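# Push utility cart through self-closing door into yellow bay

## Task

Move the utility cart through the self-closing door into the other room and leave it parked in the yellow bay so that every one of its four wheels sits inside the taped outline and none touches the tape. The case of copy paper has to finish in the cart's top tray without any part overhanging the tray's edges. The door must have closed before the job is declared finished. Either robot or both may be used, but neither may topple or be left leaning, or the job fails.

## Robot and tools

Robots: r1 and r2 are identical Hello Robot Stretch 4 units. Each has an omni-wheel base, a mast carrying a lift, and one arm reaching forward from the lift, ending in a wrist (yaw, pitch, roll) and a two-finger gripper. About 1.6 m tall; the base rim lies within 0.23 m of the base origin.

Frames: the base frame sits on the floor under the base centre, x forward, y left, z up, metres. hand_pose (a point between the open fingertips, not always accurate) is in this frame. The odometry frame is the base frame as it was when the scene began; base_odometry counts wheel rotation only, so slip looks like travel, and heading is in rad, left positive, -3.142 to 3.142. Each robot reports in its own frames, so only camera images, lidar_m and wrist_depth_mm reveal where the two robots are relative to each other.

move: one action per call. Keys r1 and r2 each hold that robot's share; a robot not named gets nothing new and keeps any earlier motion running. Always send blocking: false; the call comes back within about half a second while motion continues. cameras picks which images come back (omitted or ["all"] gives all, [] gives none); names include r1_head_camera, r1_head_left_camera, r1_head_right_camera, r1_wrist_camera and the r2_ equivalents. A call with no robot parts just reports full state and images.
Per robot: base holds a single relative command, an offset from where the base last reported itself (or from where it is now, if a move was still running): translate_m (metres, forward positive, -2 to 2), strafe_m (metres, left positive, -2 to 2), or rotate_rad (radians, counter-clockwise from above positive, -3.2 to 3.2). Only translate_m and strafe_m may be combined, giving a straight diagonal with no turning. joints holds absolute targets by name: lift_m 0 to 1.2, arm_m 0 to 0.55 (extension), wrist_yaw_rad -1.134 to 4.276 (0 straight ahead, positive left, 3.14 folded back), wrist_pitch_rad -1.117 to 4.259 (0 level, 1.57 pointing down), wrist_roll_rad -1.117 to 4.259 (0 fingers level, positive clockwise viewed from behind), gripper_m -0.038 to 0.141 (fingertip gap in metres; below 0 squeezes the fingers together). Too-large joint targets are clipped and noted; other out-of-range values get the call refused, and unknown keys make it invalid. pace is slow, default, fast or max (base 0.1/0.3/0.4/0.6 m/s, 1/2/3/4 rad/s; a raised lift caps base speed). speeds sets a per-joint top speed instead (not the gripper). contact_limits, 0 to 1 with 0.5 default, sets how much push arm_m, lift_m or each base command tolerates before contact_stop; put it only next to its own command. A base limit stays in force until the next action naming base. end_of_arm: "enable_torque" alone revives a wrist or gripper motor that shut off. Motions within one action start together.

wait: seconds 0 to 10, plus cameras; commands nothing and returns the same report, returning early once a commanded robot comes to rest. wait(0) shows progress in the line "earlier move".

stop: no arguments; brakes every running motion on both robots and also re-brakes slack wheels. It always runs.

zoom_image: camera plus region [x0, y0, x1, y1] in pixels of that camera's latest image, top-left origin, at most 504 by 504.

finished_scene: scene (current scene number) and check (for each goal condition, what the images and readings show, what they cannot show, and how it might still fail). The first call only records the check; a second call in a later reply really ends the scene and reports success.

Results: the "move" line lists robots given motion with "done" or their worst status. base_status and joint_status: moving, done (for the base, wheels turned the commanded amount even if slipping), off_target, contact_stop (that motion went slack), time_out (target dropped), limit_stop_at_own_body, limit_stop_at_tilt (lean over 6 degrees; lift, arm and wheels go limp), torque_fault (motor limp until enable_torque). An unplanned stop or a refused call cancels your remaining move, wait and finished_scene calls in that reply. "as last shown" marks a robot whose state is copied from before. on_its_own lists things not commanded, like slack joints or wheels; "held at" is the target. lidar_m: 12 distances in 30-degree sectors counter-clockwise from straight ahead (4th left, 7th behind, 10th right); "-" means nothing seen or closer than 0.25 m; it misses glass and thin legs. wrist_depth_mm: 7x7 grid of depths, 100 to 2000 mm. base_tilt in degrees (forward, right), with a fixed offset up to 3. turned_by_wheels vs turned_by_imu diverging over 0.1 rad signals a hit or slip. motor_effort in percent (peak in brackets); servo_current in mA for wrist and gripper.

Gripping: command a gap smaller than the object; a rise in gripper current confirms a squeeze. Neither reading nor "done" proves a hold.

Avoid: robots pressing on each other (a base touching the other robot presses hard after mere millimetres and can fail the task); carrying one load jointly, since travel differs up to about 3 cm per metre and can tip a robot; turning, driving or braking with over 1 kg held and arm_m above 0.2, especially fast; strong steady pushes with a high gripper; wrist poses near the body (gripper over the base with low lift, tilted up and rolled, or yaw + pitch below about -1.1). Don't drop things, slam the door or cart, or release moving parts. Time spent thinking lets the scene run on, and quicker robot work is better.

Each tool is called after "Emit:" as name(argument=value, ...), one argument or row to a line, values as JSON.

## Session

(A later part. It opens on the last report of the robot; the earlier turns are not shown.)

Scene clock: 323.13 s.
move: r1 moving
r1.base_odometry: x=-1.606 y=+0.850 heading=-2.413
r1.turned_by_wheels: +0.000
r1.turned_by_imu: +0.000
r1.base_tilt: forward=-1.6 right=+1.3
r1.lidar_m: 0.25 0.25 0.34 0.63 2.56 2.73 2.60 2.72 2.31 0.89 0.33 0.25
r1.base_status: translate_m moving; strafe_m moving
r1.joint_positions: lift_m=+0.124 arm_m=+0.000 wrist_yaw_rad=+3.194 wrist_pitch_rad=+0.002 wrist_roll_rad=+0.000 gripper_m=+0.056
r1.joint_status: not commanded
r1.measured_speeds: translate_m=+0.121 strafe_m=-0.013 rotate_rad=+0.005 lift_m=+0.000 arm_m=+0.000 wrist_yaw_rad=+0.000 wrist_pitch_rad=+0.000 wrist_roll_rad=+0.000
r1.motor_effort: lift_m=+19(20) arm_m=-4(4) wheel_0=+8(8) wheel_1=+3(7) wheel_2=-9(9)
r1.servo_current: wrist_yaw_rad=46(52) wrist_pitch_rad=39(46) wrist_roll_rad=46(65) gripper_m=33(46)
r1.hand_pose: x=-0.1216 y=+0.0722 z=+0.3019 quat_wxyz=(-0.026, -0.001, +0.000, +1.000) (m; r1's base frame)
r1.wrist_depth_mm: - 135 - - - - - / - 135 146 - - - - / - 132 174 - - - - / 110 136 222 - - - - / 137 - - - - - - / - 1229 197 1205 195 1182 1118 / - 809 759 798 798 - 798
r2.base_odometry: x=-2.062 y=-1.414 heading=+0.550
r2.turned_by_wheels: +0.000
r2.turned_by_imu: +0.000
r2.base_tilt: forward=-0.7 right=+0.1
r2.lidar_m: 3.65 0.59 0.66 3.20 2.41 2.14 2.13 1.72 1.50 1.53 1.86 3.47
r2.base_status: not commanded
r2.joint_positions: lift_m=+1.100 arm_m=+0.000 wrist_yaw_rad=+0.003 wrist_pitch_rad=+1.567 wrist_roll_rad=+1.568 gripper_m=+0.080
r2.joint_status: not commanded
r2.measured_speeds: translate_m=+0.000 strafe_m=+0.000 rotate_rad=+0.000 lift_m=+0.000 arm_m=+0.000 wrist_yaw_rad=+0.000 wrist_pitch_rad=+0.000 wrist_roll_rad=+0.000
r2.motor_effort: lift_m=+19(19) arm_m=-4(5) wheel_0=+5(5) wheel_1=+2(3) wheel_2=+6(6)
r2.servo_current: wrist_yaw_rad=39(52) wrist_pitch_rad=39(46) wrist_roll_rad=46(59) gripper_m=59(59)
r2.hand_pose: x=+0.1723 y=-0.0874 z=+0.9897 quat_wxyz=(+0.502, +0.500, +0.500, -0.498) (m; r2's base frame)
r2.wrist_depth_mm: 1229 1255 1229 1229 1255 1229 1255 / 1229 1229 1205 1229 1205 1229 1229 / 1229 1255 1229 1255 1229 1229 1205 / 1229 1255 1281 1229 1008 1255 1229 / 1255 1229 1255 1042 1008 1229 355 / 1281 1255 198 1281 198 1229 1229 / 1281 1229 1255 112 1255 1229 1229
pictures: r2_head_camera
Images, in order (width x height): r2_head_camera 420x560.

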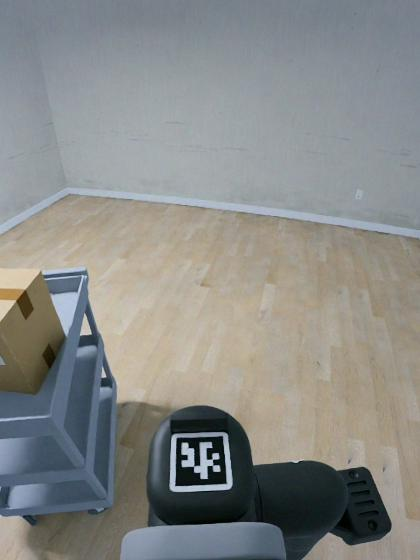

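Emit:
move(
  blocking=false,
  cameras=["r1_head_camera"],
  r2={"base": {"strafe_m": 0.65}},
)

Scene clock: 383.27 s.
earlier move: r1 contact_stop
move: r2 moving
r1.base_odometry: x=-1.648 y=+0.808 heading=-2.527
r1.turned_by_wheels: -0.114
r1.turned_by_imu: -0.069
r1.base_tilt: forward=-1.6 right=+1.2
r1.lidar_m: - 0.25 0.25 0.57 2.53 2.87 2.65 2.74 2.37 0.91 0.29 0.25
r1.base_status: translate_m contact_stop (by the wheels' count: +0.091 of +0.820); strafe_m contact_stop (by the wheels' count: -0.002 of -0.080)
r1.joint_positions: lift_m=+0.124 arm_m=+0.000 wrist_yaw_rad=+3.194 wrist_pitch_rad=+0.002 wrist_roll_rad=+0.000 gripper_m=+0.056
r1.joint_status: not commanded
r1.measured_speeds: translate_m=+0.000 strafe_m=+0.000 rotate_rad=+0.000 lift_m=+0.000 arm_m=+0.000 wrist_yaw_rad=+0.000 wrist_pitch_rad=+0.000 wrist_roll_rad=+0.000
r1.on_its_own: the wheels are slack since a contact_stop
r1.motor_effort: lift_m=+19(19) arm_m=-4(4) wheel_0=+0(0) wheel_1=+0(0) wheel_2=+0(0)
r1.servo_current: wrist_yaw_rad=52(59) wrist_pitch_rad=39(52) wrist_roll_rad=59(59) gripper_m=46(46)
r1.hand_pose: x=-0.1216 y=+0.0723 z=+0.3020 quat_wxyz=(-0.026, -0.001, +0.000, +1.000) (m; r1's base frame)
r1.wrist_depth_mm: - 135 - - - - - / - 135 140 - - - - / - 133 163 - - - - / 110 135 208 - - - - / 137 - - - - - - / 1205 1205 196 1308 195 1160 1118 / - 820 759 798 798 - 809
r2.base_odometry: x=-2.081 y=-1.384 heading=+0.551
r2.turned_by_wheels: +0.000
r2.turned_by_imu: +0.001
r2.base_tilt: forward=-0.7 right=+0.1
r2.lidar_m: 3.64 0.53 0.64 3.13 2.36 2.10 2.14 1.76 1.56 1.56 1.87 3.57
r2.base_status: strafe_m moving
r2.joint_positions: lift_m=+1.100 arm_m=+0.000 wrist_yaw_rad=+0.003 wrist_pitch_rad=+1.567 wrist_roll_rad=+1.568 gripper_m=+0.080
r2.joint_status: not commanded
r2.measured_speeds: translate_m=-0.002 strafe_m=+0.139 rotate_rad=+0.009 lift_m=+0.000 arm_m=+0.000 wrist_yaw_rad=+0.000 wrist_pitch_rad=+0.000 wrist_roll_rad=+0.000
r2.motor_effort: lift_m=+19(19) arm_m=-4(4) wheel_0=-12(12) wheel_1=+11(11) wheel_2=+0(4)
r2.servo_current: wrist_yaw_rad=46(65) wrist_pitch_rad=39(46) wrist_roll_rad=46(59) gripper_m=52(52)
r2.hand_pose: x=+0.1723 y=-0.0874 z=+0.9897 quat_wxyz=(+0.502, +0.500, +0.500, -0.498) (m; r2's base frame)
r2.wrist_depth_mm: 1229 1205 1255 1229 1229 1229 1205 / 1229 1229 1229 1229 1255 1255 1229 / 1281 1205 1229 1205 1255 1205 1229 / 1255 1205 1255 1255 991 1255 1229 / 1255 1255 1255 1008 1025 1255 357 / 1255 1255 198 1255 198 1255 1205 / 1229 1255 1229 112 1255 1255 1229
pictures: r1_head_camera
Images, in order (width x height): r1_head_camera 420x560.

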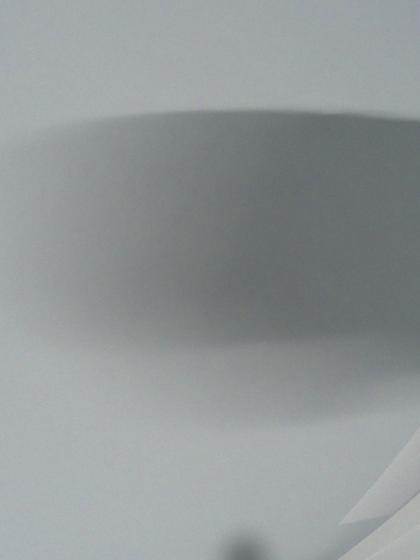

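Emit:
wait(
  seconds=2,
  cameras=["r1_head_right_camera", "r1_head_left_camera", "r2_wrist_camera"],
)

Scene clock: 416.97 s.
earlier move: r2 done
r1.base_odometry: x=-1.648 y=+0.808 heading=-2.527
r1.turned_by_wheels: +0.000
r1.turned_by_imu: +0.000
r1.base_tilt: forward=-1.6 right=+1.2
r1.lidar_m: - 0.25 0.25 0.56 2.51 2.86 2.65 2.72 2.41 0.93 0.34 0.25
r1.base_status: translate_m contact_stop (by the wheels' count: +0.091 of +0.820); strafe_m contact_stop (by the wheels' count: -0.002 of -0.080)
r1.joint_positions: lift_m=+0.124 arm_m=+0.000 wrist_yaw_rad=+3.194 wrist_pitch_rad=+0.002 wrist_roll_rad=+0.000 gripper_m=+0.056
r1.joint_status: not commanded
r1.measured_speeds: translate_m=+0.000 strafe_m=+0.000 rotate_rad=+0.000 lift_m=+0.000 arm_m=+0.000 wrist_yaw_rad=+0.000 wrist_pitch_rad=+0.000 wrist_roll_rad=+0.000
r1.on_its_own: the wheels are slack since a contact_stop
r1.motor_effort: lift_m=+19(19) arm_m=-4(4) wheel_0=+0(1) wheel_1=+0(0) wheel_2=+0(0)
r1.servo_current: wrist_yaw_rad=52(65) wrist_pitch_rad=46(52) wrist_roll_rad=39(72) gripper_m=46(46)
r1.hand_pose: x=-0.1216 y=+0.0723 z=+0.3020 quat_wxyz=(-0.026, -0.001, +0.000, +1.000) (m; r1's base frame)
r1.wrist_depth_mm: - 135 - - - - - / - 135 140 - - - - / - 133 163 - - - - / 110 136 208 - - - - / 137 - - - - - - / 1205 1205 197 1308 196 1160 1138 / - 809 759 798 788 - 809
r2.base_odometry: x=-2.402 y=-0.860 heading=+0.550
r2.turned_by_wheels: +0.000
r2.turned_by_imu: +0.001
r2.base_tilt: forward=-0.7 right=+0.1
r2.lidar_m: 0.40 0.45 2.56 2.59 2.17 1.92 1.89 2.34 2.13 2.16 2.61 0.44
r2.base_status: done
r2.joint_positions: lift_m=+1.100 arm_m=+0.000 wrist_yaw_rad=+0.003 wrist_pitch_rad=+1.567 wrist_roll_rad=+1.568 gripper_m=+0.080
r2.joint_status: not commanded
r2.measured_speeds: translate_m=+0.000 strafe_m=+0.000 rotate_rad=+0.000 lift_m=+0.000 arm_m=+0.000 wrist_yaw_rad=+0.000 wrist_pitch_rad=+0.000 wrist_roll_rad=+0.000
r2.motor_effort: lift_m=+19(19) arm_m=-4(5) wheel_0=-1(13) wheel_1=+0(13) wheel_2=+0(4)
r2.servo_current: wrist_yaw_rad=46(65) wrist_pitch_rad=39(52) wrist_roll_rad=39(65) gripper_m=46(59)
r2.hand_pose: x=+0.1723 y=-0.0874 z=+0.9897 quat_wxyz=(+0.502, +0.500, +0.500, -0.498) (m; r2's base frame)
r2.wrist_depth_mm: 1229 1229 1255 1229 1229 1229 1205 / 1255 1229 1255 1229 1255 1229 1229 / - - 1229 1281 1229 1229 1205 / - - 1255 1205 1008 1229 1229 / - - 1229 1008 1025 1229 357 / - - 195 1229 198 1229 1255 / - 145 1281 112 1205 1229 1229
wait: 0.00 of 2 s (r2 has come to rest)
pictures: r1_head_left_camera, r1_head_right_camera, r2_wrist_camera
Images, in order (width x height): r1_head_left_camera 420x672, r1_head_right_camera 420x672, r2_wrist_camera 616x392.

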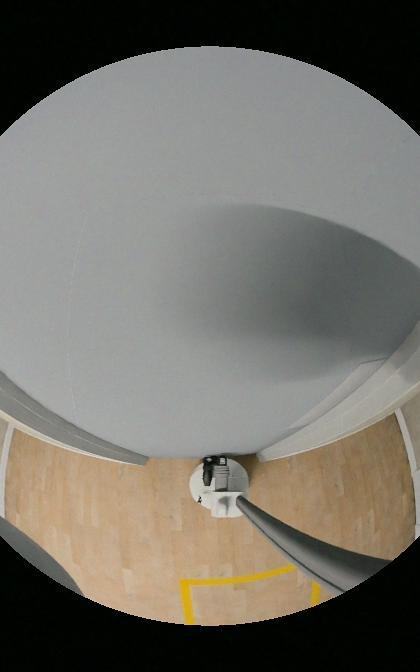

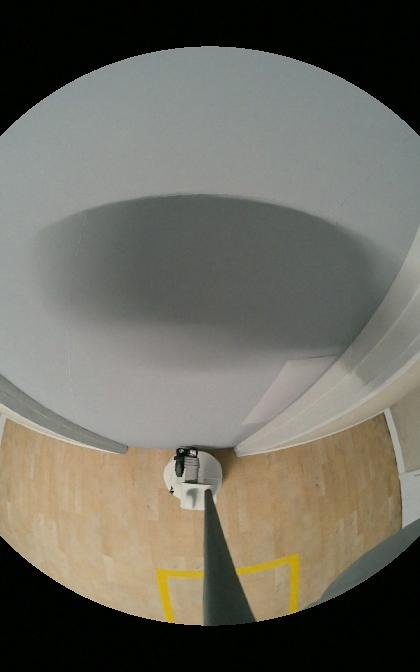

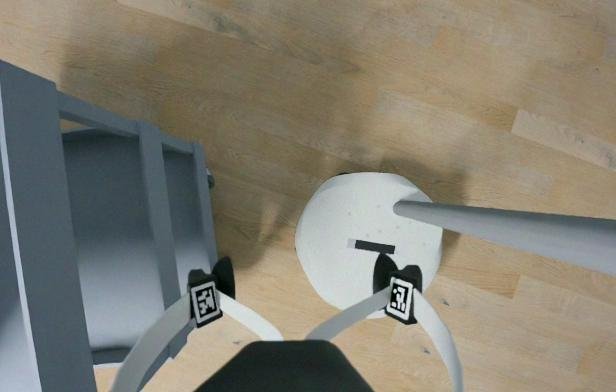

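Emit:
move(
  blocking=false,
  cameras=["r2_head_camera"],
  r1={"base": {"translate_m": 0.72}, "contact_limits": {"translate_m": 0.9}},
)

Emit:
wait(
  seconds=1.5,
  cameras=["r1_head_camera"],
)

Scene clock: 424.70 s.
move: r1 moving
r1.base_odometry: x=-1.673 y=+0.790 heading=-2.526
r1.turned_by_wheels: +0.001
r1.turned_by_imu: +0.003
r1.base_tilt: forward=-1.6 right=+1.2
r1.lidar_m: - 0.25 0.25 0.53 2.48 2.88 2.68 2.76 2.37 0.73 0.33 0.25
r1.base_status: translate_m moving
r1.joint_positions: lift_m=+0.124 arm_m=+0.000 wrist_yaw_rad=+3.194 wrist_pitch_rad=+0.002 wrist_roll_rad=+0.000 gripper_m=+0.056
r1.joint_status: not commanded
r1.measured_speeds: translate_m=+0.121 strafe_m=+0.000 rotate_rad=+0.003 lift_m=+0.000 arm_m=+0.000 wrist_yaw_rad=+0.000 wrist_pitch_rad=+0.000 wrist_roll_rad=+0.000
r1.motor_effort: lift_m=+19(19) arm_m=-4(4) wheel_0=+24(25) wheel_1=+16(17) wheel_2=-24(27)
r1.servo_current: wrist_yaw_rad=46(65) wrist_pitch_rad=46(46) wrist_roll_rad=52(52) gripper_m=39(46)
r1.contact_limits: translate_m 0.9
r1.hand_pose: x=-0.1216 y=+0.0723 z=+0.3020 quat_wxyz=(-0.026, -0.001, +0.000, +1.000) (m; r1's base frame)
r1.wrist_depth_mm: - 134 - - - - - / - 134 135 - - - - / - 131 156 - - - - / - 135 213 - - - - / 138 - - - - - - / - 1366 196 1205 196 1160 1118 / - 798 759 809 798 - 809
r2.base_odometry: x=-2.402 y=-0.860 heading=+0.550
r2.turned_by_wheels: +0.000
r2.turned_by_imu: +0.000
r2.base_tilt: forward=-0.6 right=+0.0
r2.lidar_m: 0.42 0.42 2.55 2.56 2.17 1.89 1.85 2.35 2.14 2.14 2.61 0.44
r2.base_status: not commanded
r2.joint_positions: lift_m=+1.100 arm_m=+0.000 wrist_yaw_rad=+0.003 wrist_pitch_rad=+1.567 wrist_roll_rad=+1.568 gripper_m=+0.080
r2.joint_status: not commanded
r2.measured_speeds: translate_m=+0.000 strafe_m=+0.000 rotate_rad=+0.000 lift_m=+0.000 arm_m=+0.000 wrist_yaw_rad=+0.000 wrist_pitch_rad=+0.000 wrist_roll_rad=+0.000
r2.motor_effort: lift_m=+19(19) arm_m=-4(5) wheel_0=-1(1) wheel_1=+0(1) wheel_2=+0(0)
r2.servo_current: wrist_yaw_rad=52(65) wrist_pitch_rad=46(46) wrist_roll_rad=39(52) gripper_m=52(52)
r2.hand_pose: x=+0.1723 y=-0.0874 z=+0.9897 quat_wxyz=(+0.502, +0.500, +0.500, -0.498) (m; r2's base frame)
r2.wrist_depth_mm: 1229 1229 1229 1229 1229 1255 1205 / 1255 1255 1229 1229 1182 1229 1205 / - - 1205 1229 1229 1229 1255 / - - 1255 1255 1008 1205 1229 / - - 1255 1008 1008 1229 359 / - - 195 1255 198 1229 1229 / - 145 1229 112 1229 1255 1229
pictures: r2_head_camera
Images, in order (width x height): r2_head_camera 420x560.

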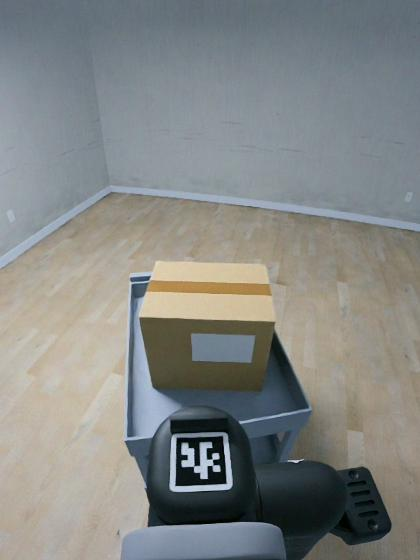

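Scene clock: 426.20 s.
earlier move: r1 moving
r1.base_odometry: x=-1.992 y=+0.565 heading=-2.527
r1.turned_by_wheels: +0.000
r1.turned_by_imu: +0.020
r1.base_tilt: forward=-1.6 right=+1.3
r1.lidar_m: 0.25 0.27 0.25 0.25 0.45 3.26 3.07 3.14 0.31 0.43 2.27 0.35
r1.base_status: translate_m moving
r1.joint_positions: lift_m=+0.124 arm_m=+0.000 wrist_yaw_rad=+3.203 wrist_pitch_rad=+0.002 wrist_roll_rad=+0.000 gripper_m=+0.056
r1.joint_status: not commanded
r1.measured_speeds: translate_m=+0.302 strafe_m=+0.001 rotate_rad=-0.013 lift_m=+0.000 arm_m=+0.007 wrist_yaw_rad=-0.206 wrist_pitch_rad=+0.000 wrist_roll_rad=+0.000
r1.motor_effort: lift_m=+19(19) arm_m=+5(15) wheel_0=+12(25) wheel_1=+18(24) wheel_2=-17(27)
r1.servo_current: wrist_yaw_rad=65(130) wrist_pitch_rad=46(46) wrist_roll_rad=46(65) gripper_m=39(52)
r1.contact_limits: translate_m 0.9
r1.hand_pose: x=-0.1224 y=+0.0696 z=+0.3020 quat_wxyz=(-0.031, -0.001, +0.000, +1.000) (m; r1's base frame)
r1.wrist_depth_mm: - 132 132 - - - - / - - 132 - - - - / - 119 132 - - - - / - 131 182 - - - - / 137 - - - - - - / - 1229 195 1205 195 1182 1138 / - 809 759 798 798 - 809
r2.base_odometry: x=-2.402 y=-0.860 heading=+0.550
r2.turned_by_wheels: +0.000
r2.turned_by_imu: +0.000
r2.base_tilt: forward=-0.7 right=+0.1
r2.lidar_m: 0.42 0.42 2.56 2.58 2.13 1.37 1.93 2.32 2.13 2.14 2.58 0.44
r2.base_status: not commanded
r2.joint_positions: lift_m=+1.100 arm_m=+0.000 wrist_yaw_rad=+0.003 wrist_pitch_rad=+1.567 wrist_roll_rad=+1.568 gripper_m=+0.080
r2.joint_status: not commanded
r2.measured_speeds: translate_m=+0.000 strafe_m=+0.000 rotate_rad=+0.000 lift_m=+0.000 arm_m=+0.000 wrist_yaw_rad=+0.000 wrist_pitch_rad=+0.000 wrist_roll_rad=+0.000
r2.motor_effort: lift_m=+19(19) arm_m=-4(5) wheel_0=-1(2) wheel_1=+1(1) wheel_2=+0(1)
r2.servo_current: wrist_yaw_rad=59(65) wrist_pitch_rad=46(46) wrist_roll_rad=46(52) gripper_m=52(59)
r2.hand_pose: x=+0.1723 y=-0.0874 z=+0.9897 quat_wxyz=(+0.502, +0.500, +0.500, -0.498) (m; r2's base frame)
r2.wrist_depth_mm: 1205 1255 1255 1229 1229 1229 1229 / 1255 1205 1255 1255 1205 1229 1229 / - - 1229 1229 1229 1255 1205 / - - 1229 1229 1008 1205 1281 / - - 1255 1025 1025 1229 357 / - - 195 1255 198 1229 1229 / - 145 1255 112 1255 1255 1255
wait: 1.50 s; no rest
pictures: r1_head_camera
Images, in order (width x height): r1_head_camera 420x560.

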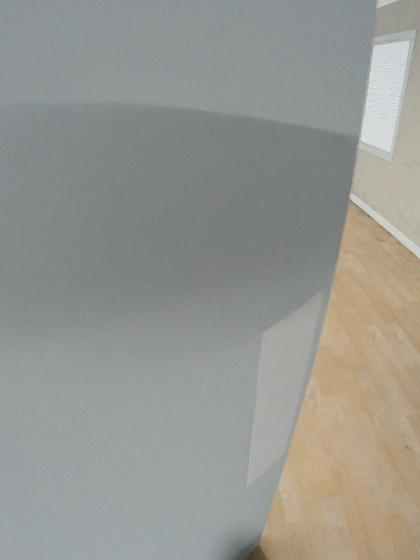

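Emit:
move(
  blocking=false,
  cameras=["r1_head_right_camera"],
  r2={"base": {"rotate_rad": -0.32}, "joints": {"wrist_roll_rad": 1.107}},
)

Scene clock: 488.60 s.
earlier move: r1 done
move: r2 moving
r1.base_odometry: x=-2.236 y=+0.393 heading=-2.527
r1.turned_by_wheels: +0.000
r1.turned_by_imu: +0.000
r1.base_tilt: forward=-1.6 right=+1.3
r1.lidar_m: 1.30 0.25 - 0.25 0.31 0.81 3.39 0.50 0.57 1.35 2.25 2.93
r1.base_status: done
r1.joint_positions: lift_m=+0.124 arm_m=+0.000 wrist_yaw_rad=+3.196 wrist_pitch_rad=+0.002 wrist_roll_rad=+0.000 gripper_m=+0.056
r1.joint_status: not commanded
r1.measured_speeds: translate_m=+0.000 strafe_m=+0.000 rotate_rad=+0.000 lift_m=+0.000 arm_m=+0.000 wrist_yaw_rad=+0.000 wrist_pitch_rad=+0.000 wrist_roll_rad=+0.000
r1.motor_effort: lift_m=+19(19) arm_m=+4(4) wheel_0=+3(4) wheel_1=+8(8) wheel_2=-2(2)
r1.servo_current: wrist_yaw_rad=65(65) wrist_pitch_rad=52(52) wrist_roll_rad=46(59) gripper_m=33(52)
r1.contact_limits: translate_m 0.9
r1.hand_pose: x=-0.1219 y=+0.0715 z=+0.3020 quat_wxyz=(-0.027, -0.001, +0.000, +1.000) (m; r1's base frame)
r1.wrist_depth_mm: - 135 - - - - - / - 135 143 - - - - / - 135 167 - - - - / 110 136 220 - - - - / 137 - - - - - - / 1008 1205 196 1205 196 1160 1042 / - 809 759 809 798 - 759
r2.base_odometry: x=-2.402 y=-0.860 heading=+0.387
r2.turned_by_wheels: -0.163
r2.turned_by_imu: -0.158
r2.base_tilt: forward=-0.7 right=+0.1
r2.lidar_m: 0.42 0.40 2.60 2.54 2.41 1.18 1.22 2.14 2.14 2.13 2.37 0.52
r2.base_status: rotate_rad moving
r2.joint_positions: lift_m=+1.100 arm_m=+0.000 wrist_yaw_rad=+0.003 wrist_pitch_rad=+1.567 wrist_roll_rad=+1.125 gripper_m=+0.080
r2.joint_status: wrist_roll_rad moving
r2.measured_speeds: translate_m=+0.000 strafe_m=+0.002 rotate_rad=-0.631 lift_m=+0.000 arm_m=+0.000 wrist_yaw_rad=+0.000 wrist_pitch_rad=+0.000 wrist_roll_rad=-0.538
r2.motor_effort: lift_m=+19(19) arm_m=-4(4) wheel_0=+7(9) wheel_1=+8(8) wheel_2=+9(9)
r2.servo_current: wrist_yaw_rad=46(59) wrist_pitch_rad=46(46) wrist_roll_rad=33(111) gripper_m=52(52)
r2.hand_pose: x=+0.1723 y=-0.0874 z=+0.9897 quat_wxyz=(+0.600, +0.377, +0.597, -0.376) (m; r2's base frame)
r2.wrist_depth_mm: - 1229 1229 1229 1205 1229 1229 / - 741 1229 1229 1229 1229 1205 / - - 1205 1229 1229 1229 1182 / - - 1229 1205 1205 1205 1229 / - - 1255 991 1008 1255 1205 / - 1255 198 1008 198 449 1229 / - 1255 1229 112 1255 1229 307
pictures: r1_head_right_camera
Images, in order (width x height): r1_head_right_camera 420x672.

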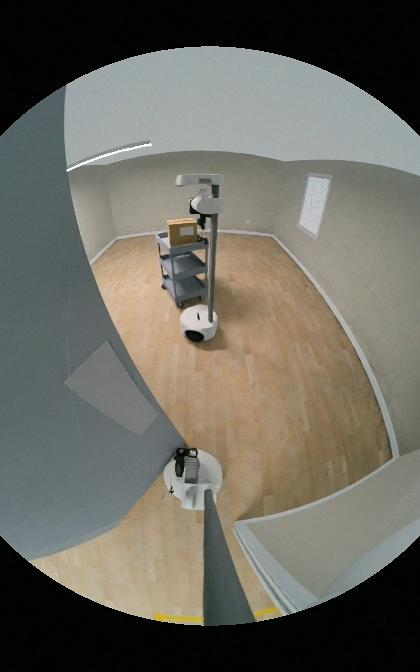

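Emit:
move(
  blocking=false,
  cameras=[],
  r1={"base": {"translate_m": 0.36, "strafe_m": 0.13}, "contact_limits": {"translate_m": 0.9}},
)

Emit:
wait(
  seconds=0.5,
  cameras=["r2_head_camera", "r2_wrist_camera"],
)

Scene clock: 497.67 s.
earlier move: r2 done
move: r1 moving
r1.base_odometry: x=-2.255 y=+0.365 heading=-2.526
r1.turned_by_wheels: +0.001
r1.turned_by_imu: +0.000
r1.base_tilt: forward=-1.6 right=+1.3
r1.lidar_m: 1.29 0.25 - 0.25 0.26 0.79 3.43 0.54 0.59 1.43 2.23 2.95
r1.base_status: translate_m moving; strafe_m moving
r1.joint_positions: lift_m=+0.124 arm_m=+0.000 wrist_yaw_rad=+3.196 wrist_pitch_rad=+0.002 wrist_roll_rad=+0.000 gripper_m=+0.056
r1.joint_status: not commanded
r1.measured_speeds: translate_m=+0.123 strafe_m=+0.043 rotate_rad=+0.003 lift_m=+0.000 arm_m=+0.000 wrist_yaw_rad=+0.000 wrist_pitch_rad=+0.000 wrist_roll_rad=+0.000
r1.motor_effort: lift_m=+19(19) arm_m=+5(5) wheel_0=+3(7) wheel_1=+15(18) wheel_2=-13(15)
r1.servo_current: wrist_yaw_rad=33(59) wrist_pitch_rad=39(46) wrist_roll_rad=39(59) gripper_m=46(46)
r1.contact_limits: translate_m 0.9
r1.hand_pose: x=-0.1219 y=+0.0715 z=+0.3020 quat_wxyz=(-0.027, -0.001, +0.000, +1.000) (m; r1's base frame)
r1.wrist_depth_mm: - 135 - - - - - / - 134 135 - - - - / - 132 158 - - - - / - 135 207 - - - - / 137 - - - - - - / - 1229 197 1205 196 1160 1042 / - 809 768 798 798 - 768
r2.base_odometry: x=-2.402 y=-0.860 heading=+0.231
r2.turned_by_wheels: -0.156
r2.turned_by_imu: -0.151
r2.base_tilt: forward=-0.6 right=+0.1
r2.lidar_m: 0.42 0.41 2.64 2.56 2.68 1.62 1.20 2.02 2.23 2.13 2.24 3.06
r2.base_status: done
r2.joint_positions: lift_m=+1.100 arm_m=+0.000 wrist_yaw_rad=+0.003 wrist_pitch_rad=+1.567 wrist_roll_rad=+1.109 gripper_m=+0.080
r2.joint_status: all done
r2.measured_speeds: translate_m=+0.000 strafe_m=+0.000 rotate_rad=+0.000 lift_m=+0.000 arm_m=+0.000 wrist_yaw_rad=+0.000 wrist_pitch_rad=+0.000 wrist_roll_rad=+0.000
r2.motor_effort: lift_m=+19(19) arm_m=-4(5) wheel_0=+3(4) wheel_1=+4(4) wheel_2=+4(5)
r2.servo_current: wrist_yaw_rad=52(59) wrist_pitch_rad=39(46) wrist_roll_rad=46(59) gripper_m=52(52)
r2.hand_pose: x=+0.1723 y=-0.0874 z=+0.9897 quat_wxyz=(+0.603, +0.372, +0.600, -0.371) (m; r2's base frame)
r2.wrist_depth_mm: 1229 1229 1205 1229 1229 1229 1229 / 1229 1229 1229 1229 1229 1205 1229 / - - 1255 1255 1229 1205 1229 / - - 1255 1229 1229 1229 1229 / - - 1205 1025 1008 1229 1255 / - - 197 1025 198 480 1205 / - 1255 1229 112 1229 1229 304
pictures: none
No camera images: "cameras" was empty.

Scene clock: 498.17 s.
earlier move: r1 moving
r1.base_odometry: x=-2.313 y=+0.283 heading=-2.526
r1.turned_by_wheels: +0.000
r1.turned_by_imu: +0.000
r1.base_tilt: forward=-1.6 right=+1.3
r1.lidar_m: 1.16 0.25 3.29 0.25 0.25 0.61 3.55 0.63 0.72 1.75 2.27 2.98
r1.base_status: translate_m moving; strafe_m moving
r1.joint_positions: lift_m=+0.124 arm_m=+0.000 wrist_yaw_rad=+3.196 wrist_pitch_rad=+0.002 wrist_roll_rad=+0.000 gripper_m=+0.056
r1.joint_status: not commanded
r1.measured_speeds: translate_m=+0.247 strafe_m=+0.090 rotate_rad=+0.000 lift_m=+0.000 arm_m=+0.000 wrist_yaw_rad=+0.000 wrist_pitch_rad=+0.000 wrist_roll_rad=+0.000
r1.motor_effort: lift_m=+19(19) arm_m=+4(5) wheel_0=+2(7) wheel_1=+18(19) wheel_2=-13(15)
r1.servo_current: wrist_yaw_rad=52(65) wrist_pitch_rad=39(46) wrist_roll_rad=59(72) gripper_m=46(46)
r1.contact_limits: translate_m 0.9
r1.hand_pose: x=-0.1219 y=+0.0715 z=+0.3020 quat_wxyz=(-0.027, -0.001, +0.000, +1.000) (m; r1's base frame)
r1.wrist_depth_mm: - 134 247 - - - - / - 133 134 - - - 452 / - 130 152 - - - 544 / - 135 204 - - - 691 / 137 1983 - - - - 466 / - 1205 197 1205 195 1160 459 / - 750 768 809 798 - 549
r2.base_odometry: x=-2.402 y=-0.860 heading=+0.231
r2.turned_by_wheels: +0.000
r2.turned_by_imu: +0.000
r2.base_tilt: forward=-0.7 right=+0.1
r2.lidar_m: 0.41 0.40 2.63 2.56 2.69 1.19 1.15 2.01 2.23 2.12 2.24 3.04
r2.base_status: done
r2.joint_positions: lift_m=+1.100 arm_m=+0.000 wrist_yaw_rad=+0.003 wrist_pitch_rad=+1.567 wrist_roll_rad=+1.109 gripper_m=+0.080
r2.joint_status: all done
r2.measured_speeds: translate_m=+0.000 strafe_m=+0.000 rotate_rad=+0.000 lift_m=+0.000 arm_m=+0.000 wrist_yaw_rad=+0.000 wrist_pitch_rad=+0.000 wrist_roll_rad=+0.000
r2.motor_effort: lift_m=+19(19) arm_m=-4(5) wheel_0=+3(4) wheel_1=+4(4) wheel_2=+4(5)
r2.servo_current: wrist_yaw_rad=52(65) wrist_pitch_rad=46(46) wrist_roll_rad=39(59) gripper_m=52(52)
r2.hand_pose: x=+0.1723 y=-0.0874 z=+0.9897 quat_wxyz=(+0.603, +0.372, +0.600, -0.371) (m; r2's base frame)
r2.wrist_depth_mm: 1229 1205 1229 1255 1229 1205 1229 / 1255 1229 1229 1229 1255 1229 1229 / - - 1229 1229 1229 1229 1205 / - - 1229 1229 1229 1255 1229 / - - 1205 1025 1008 1255 1229 / - - 196 1008 198 477 1229 / - 1255 1255 112 1229 1255 306
wait: 0.50 s; no rest
pictures: r2_head_camera, r2_wrist_camera
Images, in order (width x height): r2_head_camera 420x560, r2_wrist_camera 616x392.

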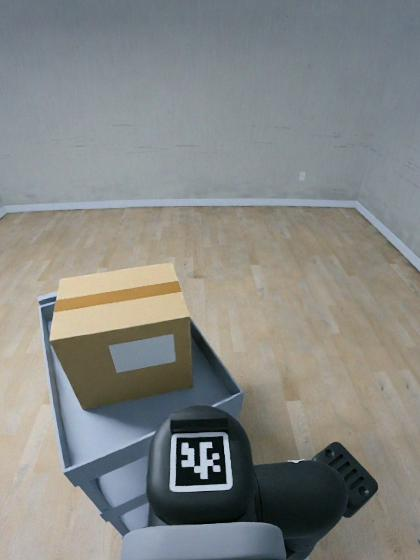

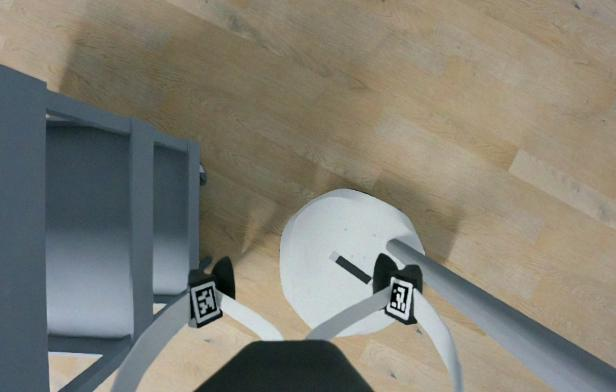

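Emit:
move(
  blocking=false,
  cameras=["r1_head_right_camera", "r1_head_left_camera"],
  r2={"base": {"strafe_m": 0.16}, "joints": {"arm_m": 0.22}},
)

Scene clock: 523.13 s.
earlier move: r1 done
move: r2 moving
r1.base_odometry: x=-2.455 y=+0.079 heading=-2.526
r1.turned_by_wheels: +0.000
r1.turned_by_imu: +0.001
r1.base_tilt: forward=-1.6 right=+1.3
r1.lidar_m: 0.93 1.99 2.60 2.45 0.25 0.39 3.80 0.86 1.07 2.29 2.33 3.05
r1.base_status: done
r1.joint_positions: lift_m=+0.124 arm_m=+0.000 wrist_yaw_rad=+3.196 wrist_pitch_rad=+0.002 wrist_roll_rad=+0.000 gripper_m=+0.056
r1.joint_status: not commanded
r1.measured_speeds: translate_m=+0.000 strafe_m=+0.000 rotate_rad=+0.000 lift_m=+0.000 arm_m=+0.000 wrist_yaw_rad=+0.000 wrist_pitch_rad=+0.000 wrist_roll_rad=+0.000
r1.motor_effort: lift_m=+19(19) arm_m=+4(4) wheel_0=+0(1) wheel_1=+5(6) wheel_2=-1(1)
r1.servo_current: wrist_yaw_rad=26(65) wrist_pitch_rad=39(52) wrist_roll_rad=52(65) gripper_m=46(46)
r1.contact_limits: translate_m 0.9
r1.hand_pose: x=-0.1219 y=+0.0715 z=+0.3020 quat_wxyz=(-0.027, -0.001, +0.000, +1.000) (m; r1's base frame)
r1.wrist_depth_mm: - 135 - - - 473 257 / - 135 143 - - 484 259 / - 135 167 - - 492 242 / 110 135 220 - - 504 266 / 891 - - - - 433 266 / 891 1118 196 1205 196 433 267 / - 809 759 809 788 373 265
r2.base_odometry: x=-2.410 y=-0.825 heading=+0.231
r2.turned_by_wheels: +0.000
r2.turned_by_imu: +0.001
r2.base_tilt: forward=-0.7 right=+0.1
r2.lidar_m: 0.40 0.40 2.64 2.54 2.64 1.05 0.91 2.01 2.25 2.16 2.26 0.53
r2.base_status: strafe_m moving
r2.joint_positions: lift_m=+1.100 arm_m=+0.051 wrist_yaw_rad=+0.003 wrist_pitch_rad=+1.567 wrist_roll_rad=+1.109 gripper_m=+0.080
r2.joint_status: arm_m moving
r2.measured_speeds: translate_m=+0.000 strafe_m=+0.140 rotate_rad=+0.002 lift_m=+0.000 arm_m=+0.195 wrist_yaw_rad=+0.000 wrist_pitch_rad=+0.000 wrist_roll_rad=-0.001
r2.motor_effort: lift_m=+19(19) arm_m=+10(12) wheel_0=-15(15) wheel_1=+9(12) wheel_2=+0(5)
r2.servo_current: wrist_yaw_rad=52(59) wrist_pitch_rad=39(46) wrist_roll_rad=46(59) gripper_m=46(52)
r2.hand_pose: x=+0.2229 y=-0.0874 z=+0.9897 quat_wxyz=(+0.603, +0.372, +0.601, -0.371) (m; r2's base frame)
r2.wrist_depth_mm: 1229 1229 1229 1229 1229 1229 1229 / - 1255 1229 1229 1229 1229 1205 / 442 - 1255 1255 1255 1229 1229 / 445 - 1205 1229 1205 1229 1229 / 445 - 1205 1025 1008 1229 1229 / 445 - 196 1025 197 521 1229 / - 1255 1255 112 1229 1255 359
pictures: r1_head_left_camera, r1_head_right_camera
Images, in order (width x height): r1_head_left_camera 420x672, r1_head_right_camera 420x672.

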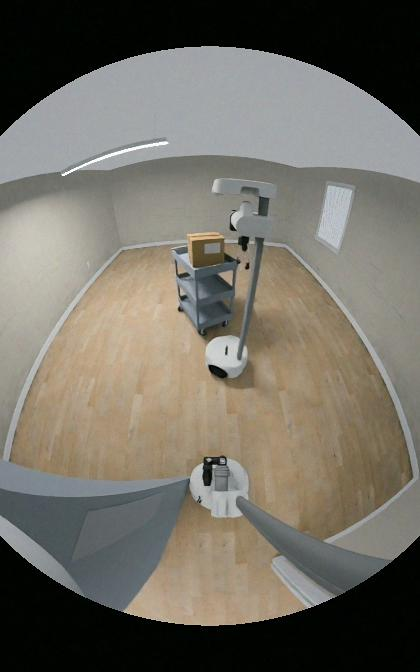

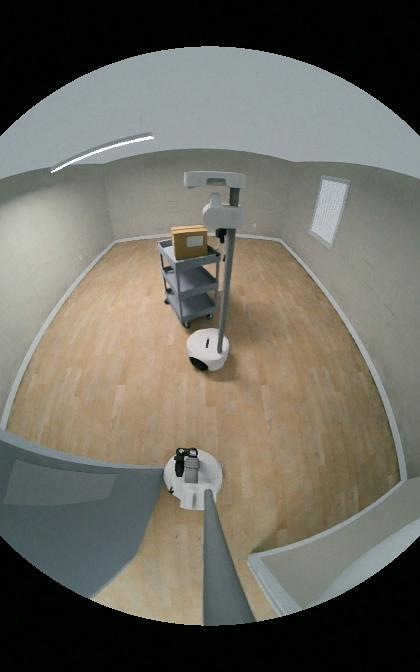

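Emit:
move(
  blocking=false,
  cameras=[],
  r1={"base": {"translate_m": 0.2, "strafe_m": 0.6}, "contact_limits": {"strafe_m": 0.9}},
)

Emit:
wait(
  seconds=0.3,
  cameras=["r2_head_camera", "r2_wrist_camera"],
)

Scene clock: 530.30 s.
earlier move: r2 done
move: r1 moving
r1.base_odometry: x=-2.446 y=+0.048 heading=-2.526
r1.turned_by_wheels: +0.000
r1.turned_by_imu: +0.000
r1.base_tilt: forward=-1.6 right=+1.3
r1.lidar_m: 0.92 2.07 2.56 2.43 0.25 0.37 3.79 0.88 1.05 2.31 2.36 3.08
r1.base_status: translate_m moving; strafe_m moving
r1.joint_positions: lift_m=+0.124 arm_m=+0.000 wrist_yaw_rad=+3.196 wrist_pitch_rad=+0.002 wrist_roll_rad=+0.000 gripper_m=+0.056
r1.joint_status: not commanded
r1.measured_speeds: translate_m=+0.040 strafe_m=+0.119 rotate_rad=-0.003 lift_m=+0.000 arm_m=+0.000 wrist_yaw_rad=+0.000 wrist_pitch_rad=+0.000 wrist_roll_rad=+0.000
r1.motor_effort: lift_m=+19(19) arm_m=+4(5) wheel_0=-10(13) wheel_1=+17(18) wheel_2=-4(7)
r1.servo_current: wrist_yaw_rad=59(65) wrist_pitch_rad=46(46) wrist_roll_rad=59(59) gripper_m=39(46)
r1.contact_limits: strafe_m 0.9
r1.hand_pose: x=-0.1219 y=+0.0715 z=+0.3020 quat_wxyz=(-0.027, -0.001, +0.000, +1.000) (m; r1's base frame)
r1.wrist_depth_mm: - 134 - - - 436 248 / - 132 138 - - 445 252 / - 133 161 - - 455 254 / 109 135 211 - - 404 257 / 137 - - - - 402 236 / - 1098 197 1205 195 402 258 / - 809 759 798 798 353 256
r2.base_odometry: x=-2.438 y=-0.705 heading=+0.231
r2.turned_by_wheels: +0.000
r2.turned_by_imu: +0.001
r2.base_tilt: forward=-0.7 right=+0.1
r2.lidar_m: 0.35 0.34 2.52 2.39 2.51 1.18 0.90 1.99 2.38 2.30 2.38 0.46
r2.base_status: done
r2.joint_positions: lift_m=+1.100 arm_m=+0.220 wrist_yaw_rad=+0.003 wrist_pitch_rad=+1.567 wrist_roll_rad=+1.109 gripper_m=+0.080
r2.joint_status: all done
r2.measured_speeds: translate_m=+0.000 strafe_m=+0.000 rotate_rad=+0.000 lift_m=+0.000 arm_m=+0.000 wrist_yaw_rad=+0.000 wrist_pitch_rad=+0.000 wrist_roll_rad=+0.000
r2.motor_effort: lift_m=+19(19) arm_m=+7(8) wheel_0=-1(2) wheel_1=+0(1) wheel_2=+0(0)
r2.servo_current: wrist_yaw_rad=46(52) wrist_pitch_rad=33(52) wrist_roll_rad=39(59) gripper_m=52(59)
r2.hand_pose: x=+0.3920 y=-0.0874 z=+0.9897 quat_wxyz=(+0.603, +0.372, +0.601, -0.371) (m; r2's base frame)
r2.wrist_depth_mm: 389 424 392 1205 1229 1229 1205 / 254 424 427 1229 1229 1229 1205 / 267 397 424 1255 1229 1229 1205 / 285 424 427 1229 1229 1205 1205 / 298 430 430 1229 991 1229 1229 / 312 430 197 1281 198 1255 1182 / 330 430 430 112 1008 1205 1229
pictures: none
No camera images: "cameras" was empty.

Scene clock: 530.60 s.
earlier move: r1 moving
r1.base_odometry: x=-2.431 y=+0.000 heading=-2.526
r1.turned_by_wheels: +0.000
r1.turned_by_imu: +0.001
r1.base_tilt: forward=-1.6 right=+1.3
r1.lidar_m: 0.89 3.61 2.51 2.35 0.25 0.34 3.83 0.92 1.08 2.36 2.42 3.13
r1.base_status: translate_m moving; strafe_m moving
r1.joint_positions: lift_m=+0.124 arm_m=+0.000 wrist_yaw_rad=+3.196 wrist_pitch_rad=+0.002 wrist_roll_rad=+0.000 gripper_m=+0.056
r1.joint_status: not commanded
r1.measured_speeds: translate_m=+0.062 strafe_m=+0.190 rotate_rad=-0.001 lift_m=+0.000 arm_m=+0.000 wrist_yaw_rad=+0.000 wrist_pitch_rad=+0.000 wrist_roll_rad=+0.000
r1.motor_effort: lift_m=+19(19) arm_m=+4(5) wheel_0=-15(15) wheel_1=+19(19) wheel_2=-6(7)
r1.servo_current: wrist_yaw_rad=59(65) wrist_pitch_rad=46(52) wrist_roll_rad=46(59) gripper_m=46(46)
r1.contact_limits: strafe_m 0.9
r1.hand_pose: x=-0.1219 y=+0.0715 z=+0.3020 quat_wxyz=(-0.027, -0.001, +0.000, +1.000) (m; r1's base frame)
r1.wrist_depth_mm: - 135 - - - 368 227 / - 131 135 - - 370 229 / - 132 157 - - 379 233 / 113 136 210 - - 384 235 / 137 1983 - - - 389 235 / 931 1205 196 1229 195 389 235 / - 809 759 798 788 309 233
r2.base_odometry: x=-2.438 y=-0.705 heading=+0.231
r2.turned_by_wheels: +0.000
r2.turned_by_imu: +0.000
r2.base_tilt: forward=-0.7 right=+0.1
r2.lidar_m: 0.35 0.35 2.50 2.41 2.51 1.09 0.89 2.01 2.38 2.29 2.39 0.46
r2.base_status: done
r2.joint_positions: lift_m=+1.100 arm_m=+0.220 wrist_yaw_rad=+0.003 wrist_pitch_rad=+1.567 wrist_roll_rad=+1.109 gripper_m=+0.080
r2.joint_status: all done
r2.measured_speeds: translate_m=+0.000 strafe_m=+0.000 rotate_rad=+0.000 lift_m=+0.000 arm_m=+0.000 wrist_yaw_rad=+0.000 wrist_pitch_rad=+0.000 wrist_roll_rad=+0.000
r2.motor_effort: lift_m=+19(19) arm_m=+8(8) wheel_0=-2(2) wheel_1=+0(1) wheel_2=+0(1)
r2.servo_current: wrist_yaw_rad=39(52) wrist_pitch_rad=39(52) wrist_roll_rad=52(59) gripper_m=52(59)
r2.hand_pose: x=+0.3920 y=-0.0874 z=+0.9897 quat_wxyz=(+0.603, +0.372, +0.601, -0.371) (m; r2's base frame)
r2.wrist_depth_mm: 389 421 397 1255 1229 1229 1205 / 253 424 424 1229 1229 1229 1229 / 266 389 424 1229 1255 1205 1229 / 283 421 427 1229 1229 1255 1255 / 298 430 427 1229 1008 1205 1229 / 314 433 198 1255 198 1229 1229 / 330 430 430 112 1025 1229 1229
wait: 0.30 s; no rest
pictures: r2_head_camera, r2_wrist_camera
Images, in order (width x height): r2_head_camera 420x560, r2_wrist_camera 616x392.

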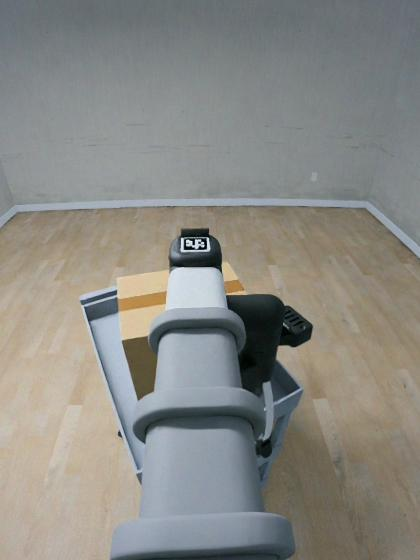

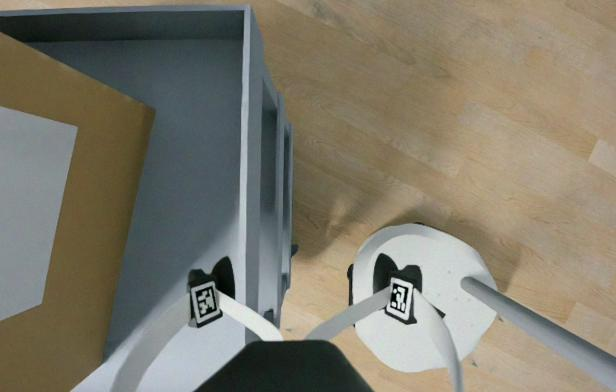

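Emit:
move(
  blocking=false,
  cameras=[],
  r2={"joints": {"arm_m": 0.291}},
)

Emit:
wait(
  seconds=1.0,
  cameras=["r2_wrist_camera", "r1_head_right_camera"],
)

Scene clock: 554.87 s.
earlier move: r1 done
move: r2 moving
r1.base_odometry: x=-2.272 y=-0.526 heading=-2.526
r1.turned_by_wheels: +0.000
r1.turned_by_imu: +0.005
r1.base_tilt: forward=-1.6 right=+1.3
r1.lidar_m: 1.30 2.87 1.95 1.82 1.59 0.25 0.30 1.46 1.41 2.86 2.93 0.83
r1.base_status: done
r1.joint_positions: lift_m=+0.124 arm_m=+0.000 wrist_yaw_rad=+3.196 wrist_pitch_rad=+0.002 wrist_roll_rad=+0.000 gripper_m=+0.056
r1.joint_status: not commanded
r1.measured_speeds: translate_m=+0.000 strafe_m=+0.000 rotate_rad=+0.000 lift_m=+0.000 arm_m=+0.000 wrist_yaw_rad=+0.000 wrist_pitch_rad=+0.000 wrist_roll_rad=+0.000
r1.motor_effort: lift_m=+19(19) arm_m=+4(4) wheel_0=-2(2) wheel_1=+1(1) wheel_2=+1(1)
r1.servo_current: wrist_yaw_rad=46(59) wrist_pitch_rad=39(46) wrist_roll_rad=59(59) gripper_m=39(46)
r1.contact_limits: strafe_m 0.9
r1.hand_pose: x=-0.1219 y=+0.0715 z=+0.3020 quat_wxyz=(-0.027, -0.001, +0.000, +1.000) (m; r1's base frame)
r1.wrist_depth_mm: - 135 - 399 266 - - / - 135 143 402 270 - - / - 135 167 404 270 - - / 110 136 213 410 270 - - / 137 - - 379 271 - - / 1229 1229 196 418 202 1060 1042 / - 809 759 167 267 - 820
r2.base_odometry: x=-2.438 y=-0.705 heading=+0.231
r2.turned_by_wheels: +0.000
r2.turned_by_imu: +0.001
r2.base_tilt: forward=-0.6 right=+0.0
r2.lidar_m: 0.35 0.34 2.46 2.37 2.50 0.86 1.95 2.03 2.39 2.29 2.39 0.46
r2.base_status: not commanded
r2.joint_positions: lift_m=+1.100 arm_m=+0.268 wrist_yaw_rad=+0.003 wrist_pitch_rad=+1.567 wrist_roll_rad=+1.109 gripper_m=+0.080
r2.joint_status: arm_m moving
r2.measured_speeds: translate_m=+0.000 strafe_m=+0.000 rotate_rad=+0.000 lift_m=+0.000 arm_m=+0.142 wrist_yaw_rad=+0.000 wrist_pitch_rad=+0.000 wrist_roll_rad=+0.000
r2.motor_effort: lift_m=+19(19) arm_m=+5(11) wheel_0=-1(2) wheel_1=+0(1) wheel_2=+0(1)
r2.servo_current: wrist_yaw_rad=52(52) wrist_pitch_rad=39(46) wrist_roll_rad=52(65) gripper_m=52(59)
r2.hand_pose: x=+0.4401 y=-0.0874 z=+0.9897 quat_wxyz=(+0.603, +0.372, +0.601, -0.371) (m; r2's base frame)
r2.wrist_depth_mm: 399 404 404 1205 1255 1229 1229 / 195 424 424 1182 1205 1229 1182 / 208 301 424 1205 1205 1229 1205 / 220 338 424 1205 1205 1229 1255 / 234 355 427 1229 1098 1205 1182 / 243 342 198 1229 198 1025 1205 / 255 345 427 112 1025 1205 1229
pictures: none
No camera images: "cameras" was empty.

Scene clock: 555.50 s.
earlier move: r2 done
r1.base_odometry: x=-2.272 y=-0.526 heading=-2.526
r1.turned_by_wheels: +0.000
r1.turned_by_imu: +0.000
r1.base_tilt: forward=-1.6 right=+1.3
r1.lidar_m: 1.30 2.81 1.99 1.82 1.59 0.25 0.30 1.45 1.41 2.89 2.91 0.84
r1.base_status: done
r1.joint_positions: lift_m=+0.124 arm_m=+0.000 wrist_yaw_rad=+3.196 wrist_pitch_rad=+0.002 wrist_roll_rad=+0.000 gripper_m=+0.056
r1.joint_status: not commanded
r1.measured_speeds: translate_m=+0.000 strafe_m=+0.000 rotate_rad=+0.000 lift_m=+0.000 arm_m=+0.000 wrist_yaw_rad=+0.000 wrist_pitch_rad=+0.000 wrist_roll_rad=+0.000
r1.motor_effort: lift_m=+19(19) arm_m=+4(4) wheel_0=-2(3) wheel_1=+1(2) wheel_2=+1(1)
r1.servo_current: wrist_yaw_rad=52(65) wrist_pitch_rad=39(46) wrist_roll_rad=46(59) gripper_m=46(52)
r1.contact_limits: strafe_m 0.9
r1.hand_pose: x=-0.1219 y=+0.0715 z=+0.3020 quat_wxyz=(-0.027, -0.001, +0.000, +1.000) (m; r1's base frame)
r1.wrist_depth_mm: - 135 - 399 266 - - / - 135 143 402 270 - - / - 135 167 402 270 - - / 110 136 213 410 271 - - / 137 - - 379 272 - - / 1205 1229 196 418 202 1042 1042 / - 809 768 167 268 - 809
r2.base_odometry: x=-2.438 y=-0.705 heading=+0.231
r2.turned_by_wheels: +0.000
r2.turned_by_imu: +0.000
r2.base_tilt: forward=-0.7 right=+0.1
r2.lidar_m: 0.36 0.35 2.50 2.40 2.51 0.84 1.93 2.02 2.37 2.28 2.40 0.49
r2.base_status: not commanded
r2.joint_positions: lift_m=+1.100 arm_m=+0.291 wrist_yaw_rad=+0.003 wrist_pitch_rad=+1.567 wrist_roll_rad=+1.109 gripper_m=+0.080
r2.joint_status: all done
r2.measured_speeds: translate_m=+0.000 strafe_m=+0.000 rotate_rad=+0.000 lift_m=+0.000 arm_m=+0.000 wrist_yaw_rad=+0.000 wrist_pitch_rad=+0.000 wrist_roll_rad=+0.000
r2.motor_effort: lift_m=+19(19) arm_m=+8(11) wheel_0=-1(2) wheel_1=+0(1) wheel_2=+0(1)
r2.servo_current: wrist_yaw_rad=39(59) wrist_pitch_rad=39(46) wrist_roll_rad=39(65) gripper_m=46(59)
r2.hand_pose: x=+0.4630 y=-0.0874 z=+0.9897 quat_wxyz=(+0.603, +0.372, +0.601, -0.371) (m; r2's base frame)
r2.wrist_depth_mm: 1255 1205 1229 1205 1229 1229 1205 / 162 413 421 421 1205 1205 1205 / 173 253 427 421 1205 1205 1205 / 185 271 427 424 1255 1229 1229 / 198 291 427 427 1229 1255 1205 / 206 296 198 427 198 1008 1229 / 217 296 427 112 1025 1025 1205
wait: 0.63 of 1 s (r2 has come to rest)
pictures: r1_head_right_camera, r2_wrist_camera
Images, in order (width x height): r1_head_right_camera 420x672, r2_wrist_camera 616x392.

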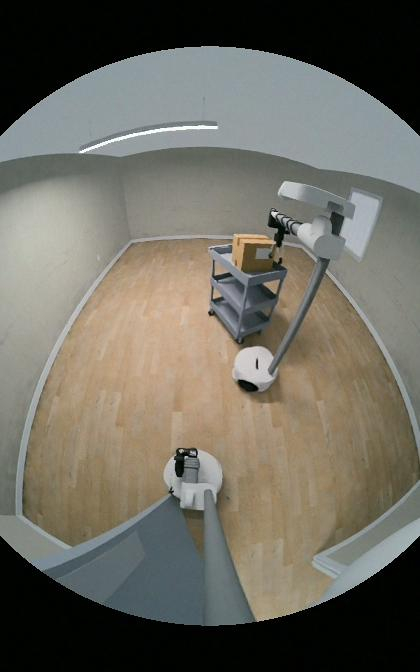

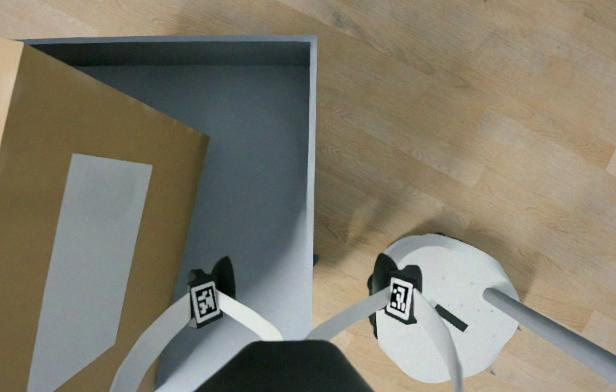

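Emit:
move(
  blocking=false,
  cameras=[],
  r2={"joints": {"lift_m": 0.974}, "contact_limits": {"lift_m": 0.3}},
)

Emit:
wait(
  seconds=2,
  cameras=["r2_wrist_camera"],
)

Scene clock: 569.47 s.
move: r2 moving
r1.base_odometry: x=-2.272 y=-0.526 heading=-2.526
r1.turned_by_wheels: +0.000
r1.turned_by_imu: +0.000
r1.base_tilt: forward=-1.6 right=+1.3
r1.lidar_m: 1.32 2.85 1.96 1.84 1.58 0.25 0.33 1.47 1.42 2.88 2.93 0.82
r1.base_status: not commanded
r1.joint_positions: lift_m=+0.124 arm_m=+0.000 wrist_yaw_rad=+3.196 wrist_pitch_rad=+0.002 wrist_roll_rad=+0.000 gripper_m=+0.056
r1.joint_status: not commanded
r1.measured_speeds: translate_m=+0.000 strafe_m=+0.000 rotate_rad=+0.000 lift_m=+0.000 arm_m=+0.000 wrist_yaw_rad=+0.000 wrist_pitch_rad=+0.000 wrist_roll_rad=+0.000
r1.motor_effort: lift_m=+19(19) arm_m=+4(4) wheel_0=-2(3) wheel_1=+1(2) wheel_2=+1(1)
r1.servo_current: wrist_yaw_rad=52(65) wrist_pitch_rad=33(46) wrist_roll_rad=46(59) gripper_m=39(46)
r1.contact_limits: strafe_m 0.9
r1.hand_pose: x=-0.1219 y=+0.0715 z=+0.3020 quat_wxyz=(-0.027, -0.001, +0.000, +1.000) (m; r1's base frame)
r1.wrist_depth_mm: - 135 - 397 266 - - / - 135 143 402 270 - - / - 135 167 404 271 - - / 110 136 213 410 270 - - / 137 - - 379 271 - - / 1229 1229 196 418 202 1060 1025 / - 809 759 167 268 - 798
r2.base_odometry: x=-2.438 y=-0.705 heading=+0.231
r2.turned_by_wheels: +0.000
r2.turned_by_imu: +0.000
r2.base_tilt: forward=-0.7 right=+0.1
r2.lidar_m: 0.35 0.34 2.47 2.39 2.49 0.86 1.93 2.03 2.38 2.29 2.39 0.47
r2.base_status: not commanded
r2.joint_positions: lift_m=+1.062 arm_m=+0.291 wrist_yaw_rad=+0.003 wrist_pitch_rad=+1.567 wrist_roll_rad=+1.109 gripper_m=+0.080
r2.joint_status: lift_m moving
r2.measured_speeds: translate_m=+0.000 strafe_m=+0.000 rotate_rad=+0.000 lift_m=-0.146 arm_m=+0.000 wrist_yaw_rad=+0.000 wrist_pitch_rad=+0.000 wrist_roll_rad=+0.000
r2.motor_effort: lift_m=+12(18) arm_m=+7(8) wheel_0=-2(2) wheel_1=+0(1) wheel_2=+0(0)
r2.servo_current: wrist_yaw_rad=46(59) wrist_pitch_rad=39(46) wrist_roll_rad=59(59) gripper_m=59(59)
r2.contact_limits: lift_m 0.3
r2.hand_pose: x=+0.4630 y=-0.0874 z=+0.9521 quat_wxyz=(+0.603, +0.372, +0.601, -0.371) (m; r2's base frame)
r2.wrist_depth_mm: 345 347 375 1205 1205 1205 1182 / 161 392 392 387 1205 1205 1205 / 173 251 394 392 1182 1160 1182 / 180 271 394 392 1205 1205 1205 / 191 298 394 397 1182 1205 1182 / 204 296 198 394 198 991 1205 / 217 297 399 112 960 991 1205
pictures: none
No camera images: "cameras" was empty.

Scene clock: 570.53 s.
earlier move: r2 done
r1.base_odometry: x=-2.272 y=-0.526 heading=-2.526
r1.turned_by_wheels: +0.000
r1.turned_by_imu: +0.000
r1.base_tilt: forward=-1.6 right=+1.3
r1.lidar_m: 1.29 2.85 1.94 1.84 1.56 0.25 0.30 1.47 1.39 2.84 2.94 0.83
r1.base_status: not commanded
r1.joint_positions: lift_m=+0.124 arm_m=+0.000 wrist_yaw_rad=+3.196 wrist_pitch_rad=+0.002 wrist_roll_rad=+0.000 gripper_m=+0.056
r1.joint_status: not commanded
r1.measured_speeds: translate_m=+0.000 strafe_m=+0.000 rotate_rad=+0.000 lift_m=+0.000 arm_m=+0.000 wrist_yaw_rad=+0.000 wrist_pitch_rad=+0.000 wrist_roll_rad=+0.000
r1.motor_effort: lift_m=+19(19) arm_m=+4(5) wheel_0=-2(3) wheel_1=+1(2) wheel_2=+1(1)
r1.servo_current: wrist_yaw_rad=52(65) wrist_pitch_rad=39(59) wrist_roll_rad=52(72) gripper_m=39(46)
r1.contact_limits: strafe_m 0.9
r1.hand_pose: x=-0.1219 y=+0.0715 z=+0.3020 quat_wxyz=(-0.027, -0.001, +0.000, +1.000) (m; r1's base frame)
r1.wrist_depth_mm: - 135 - 397 266 - - / - 135 143 402 270 - - / - 135 167 404 270 - - / 110 136 213 410 270 - - / 137 - - 379 271 - - / 1229 1205 197 418 203 1042 1025 / - 809 759 167 268 - 820
r2.base_odometry: x=-2.438 y=-0.705 heading=+0.231
r2.turned_by_wheels: +0.000
r2.turned_by_imu: +0.000
r2.base_tilt: forward=-0.7 right=+0.1
r2.lidar_m: 0.31 0.34 2.50 2.36 2.50 0.84 1.95 2.03 2.38 2.29 2.41 0.49
r2.base_status: not commanded
r2.joint_positions: lift_m=+0.974 arm_m=+0.291 wrist_yaw_rad=+0.003 wrist_pitch_rad=+1.567 wrist_roll_rad=+1.109 gripper_m=+0.080
r2.joint_status: all done
r2.measured_speeds: translate_m=+0.000 strafe_m=+0.000 rotate_rad=+0.000 lift_m=+0.000 arm_m=+0.000 wrist_yaw_rad=+0.000 wrist_pitch_rad=+0.000 wrist_roll_rad=+0.000
r2.motor_effort: lift_m=+14(18) arm_m=+8(8) wheel_0=-1(2) wheel_1=+0(1) wheel_2=+0(0)
r2.servo_current: wrist_yaw_rad=33(59) wrist_pitch_rad=46(52) wrist_roll_rad=46(59) gripper_m=46(59)
r2.contact_limits: lift_m 0.3
r2.hand_pose: x=+0.4630 y=-0.0874 z=+0.8641 quat_wxyz=(+0.603, +0.372, +0.601, -0.371) (m; r2's base frame)
r2.wrist_depth_mm: 298 298 297 294 1098 1078 1078 / 163 298 297 297 1098 1098 1078 / 174 253 297 296 1078 1118 1078 / 189 276 298 298 1098 1098 1098 / 194 298 298 300 1098 991 1098 / 204 287 198 298 198 878 1098 / 216 287 300 112 878 891 1078
wait: 1.07 of 2 s (r2 has come to rest)
pictures: r2_wrist_camera
Images, in order (width x height): r2_wrist_camera 616x392.

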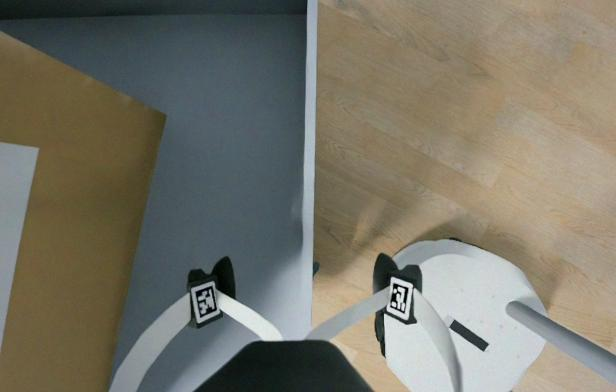

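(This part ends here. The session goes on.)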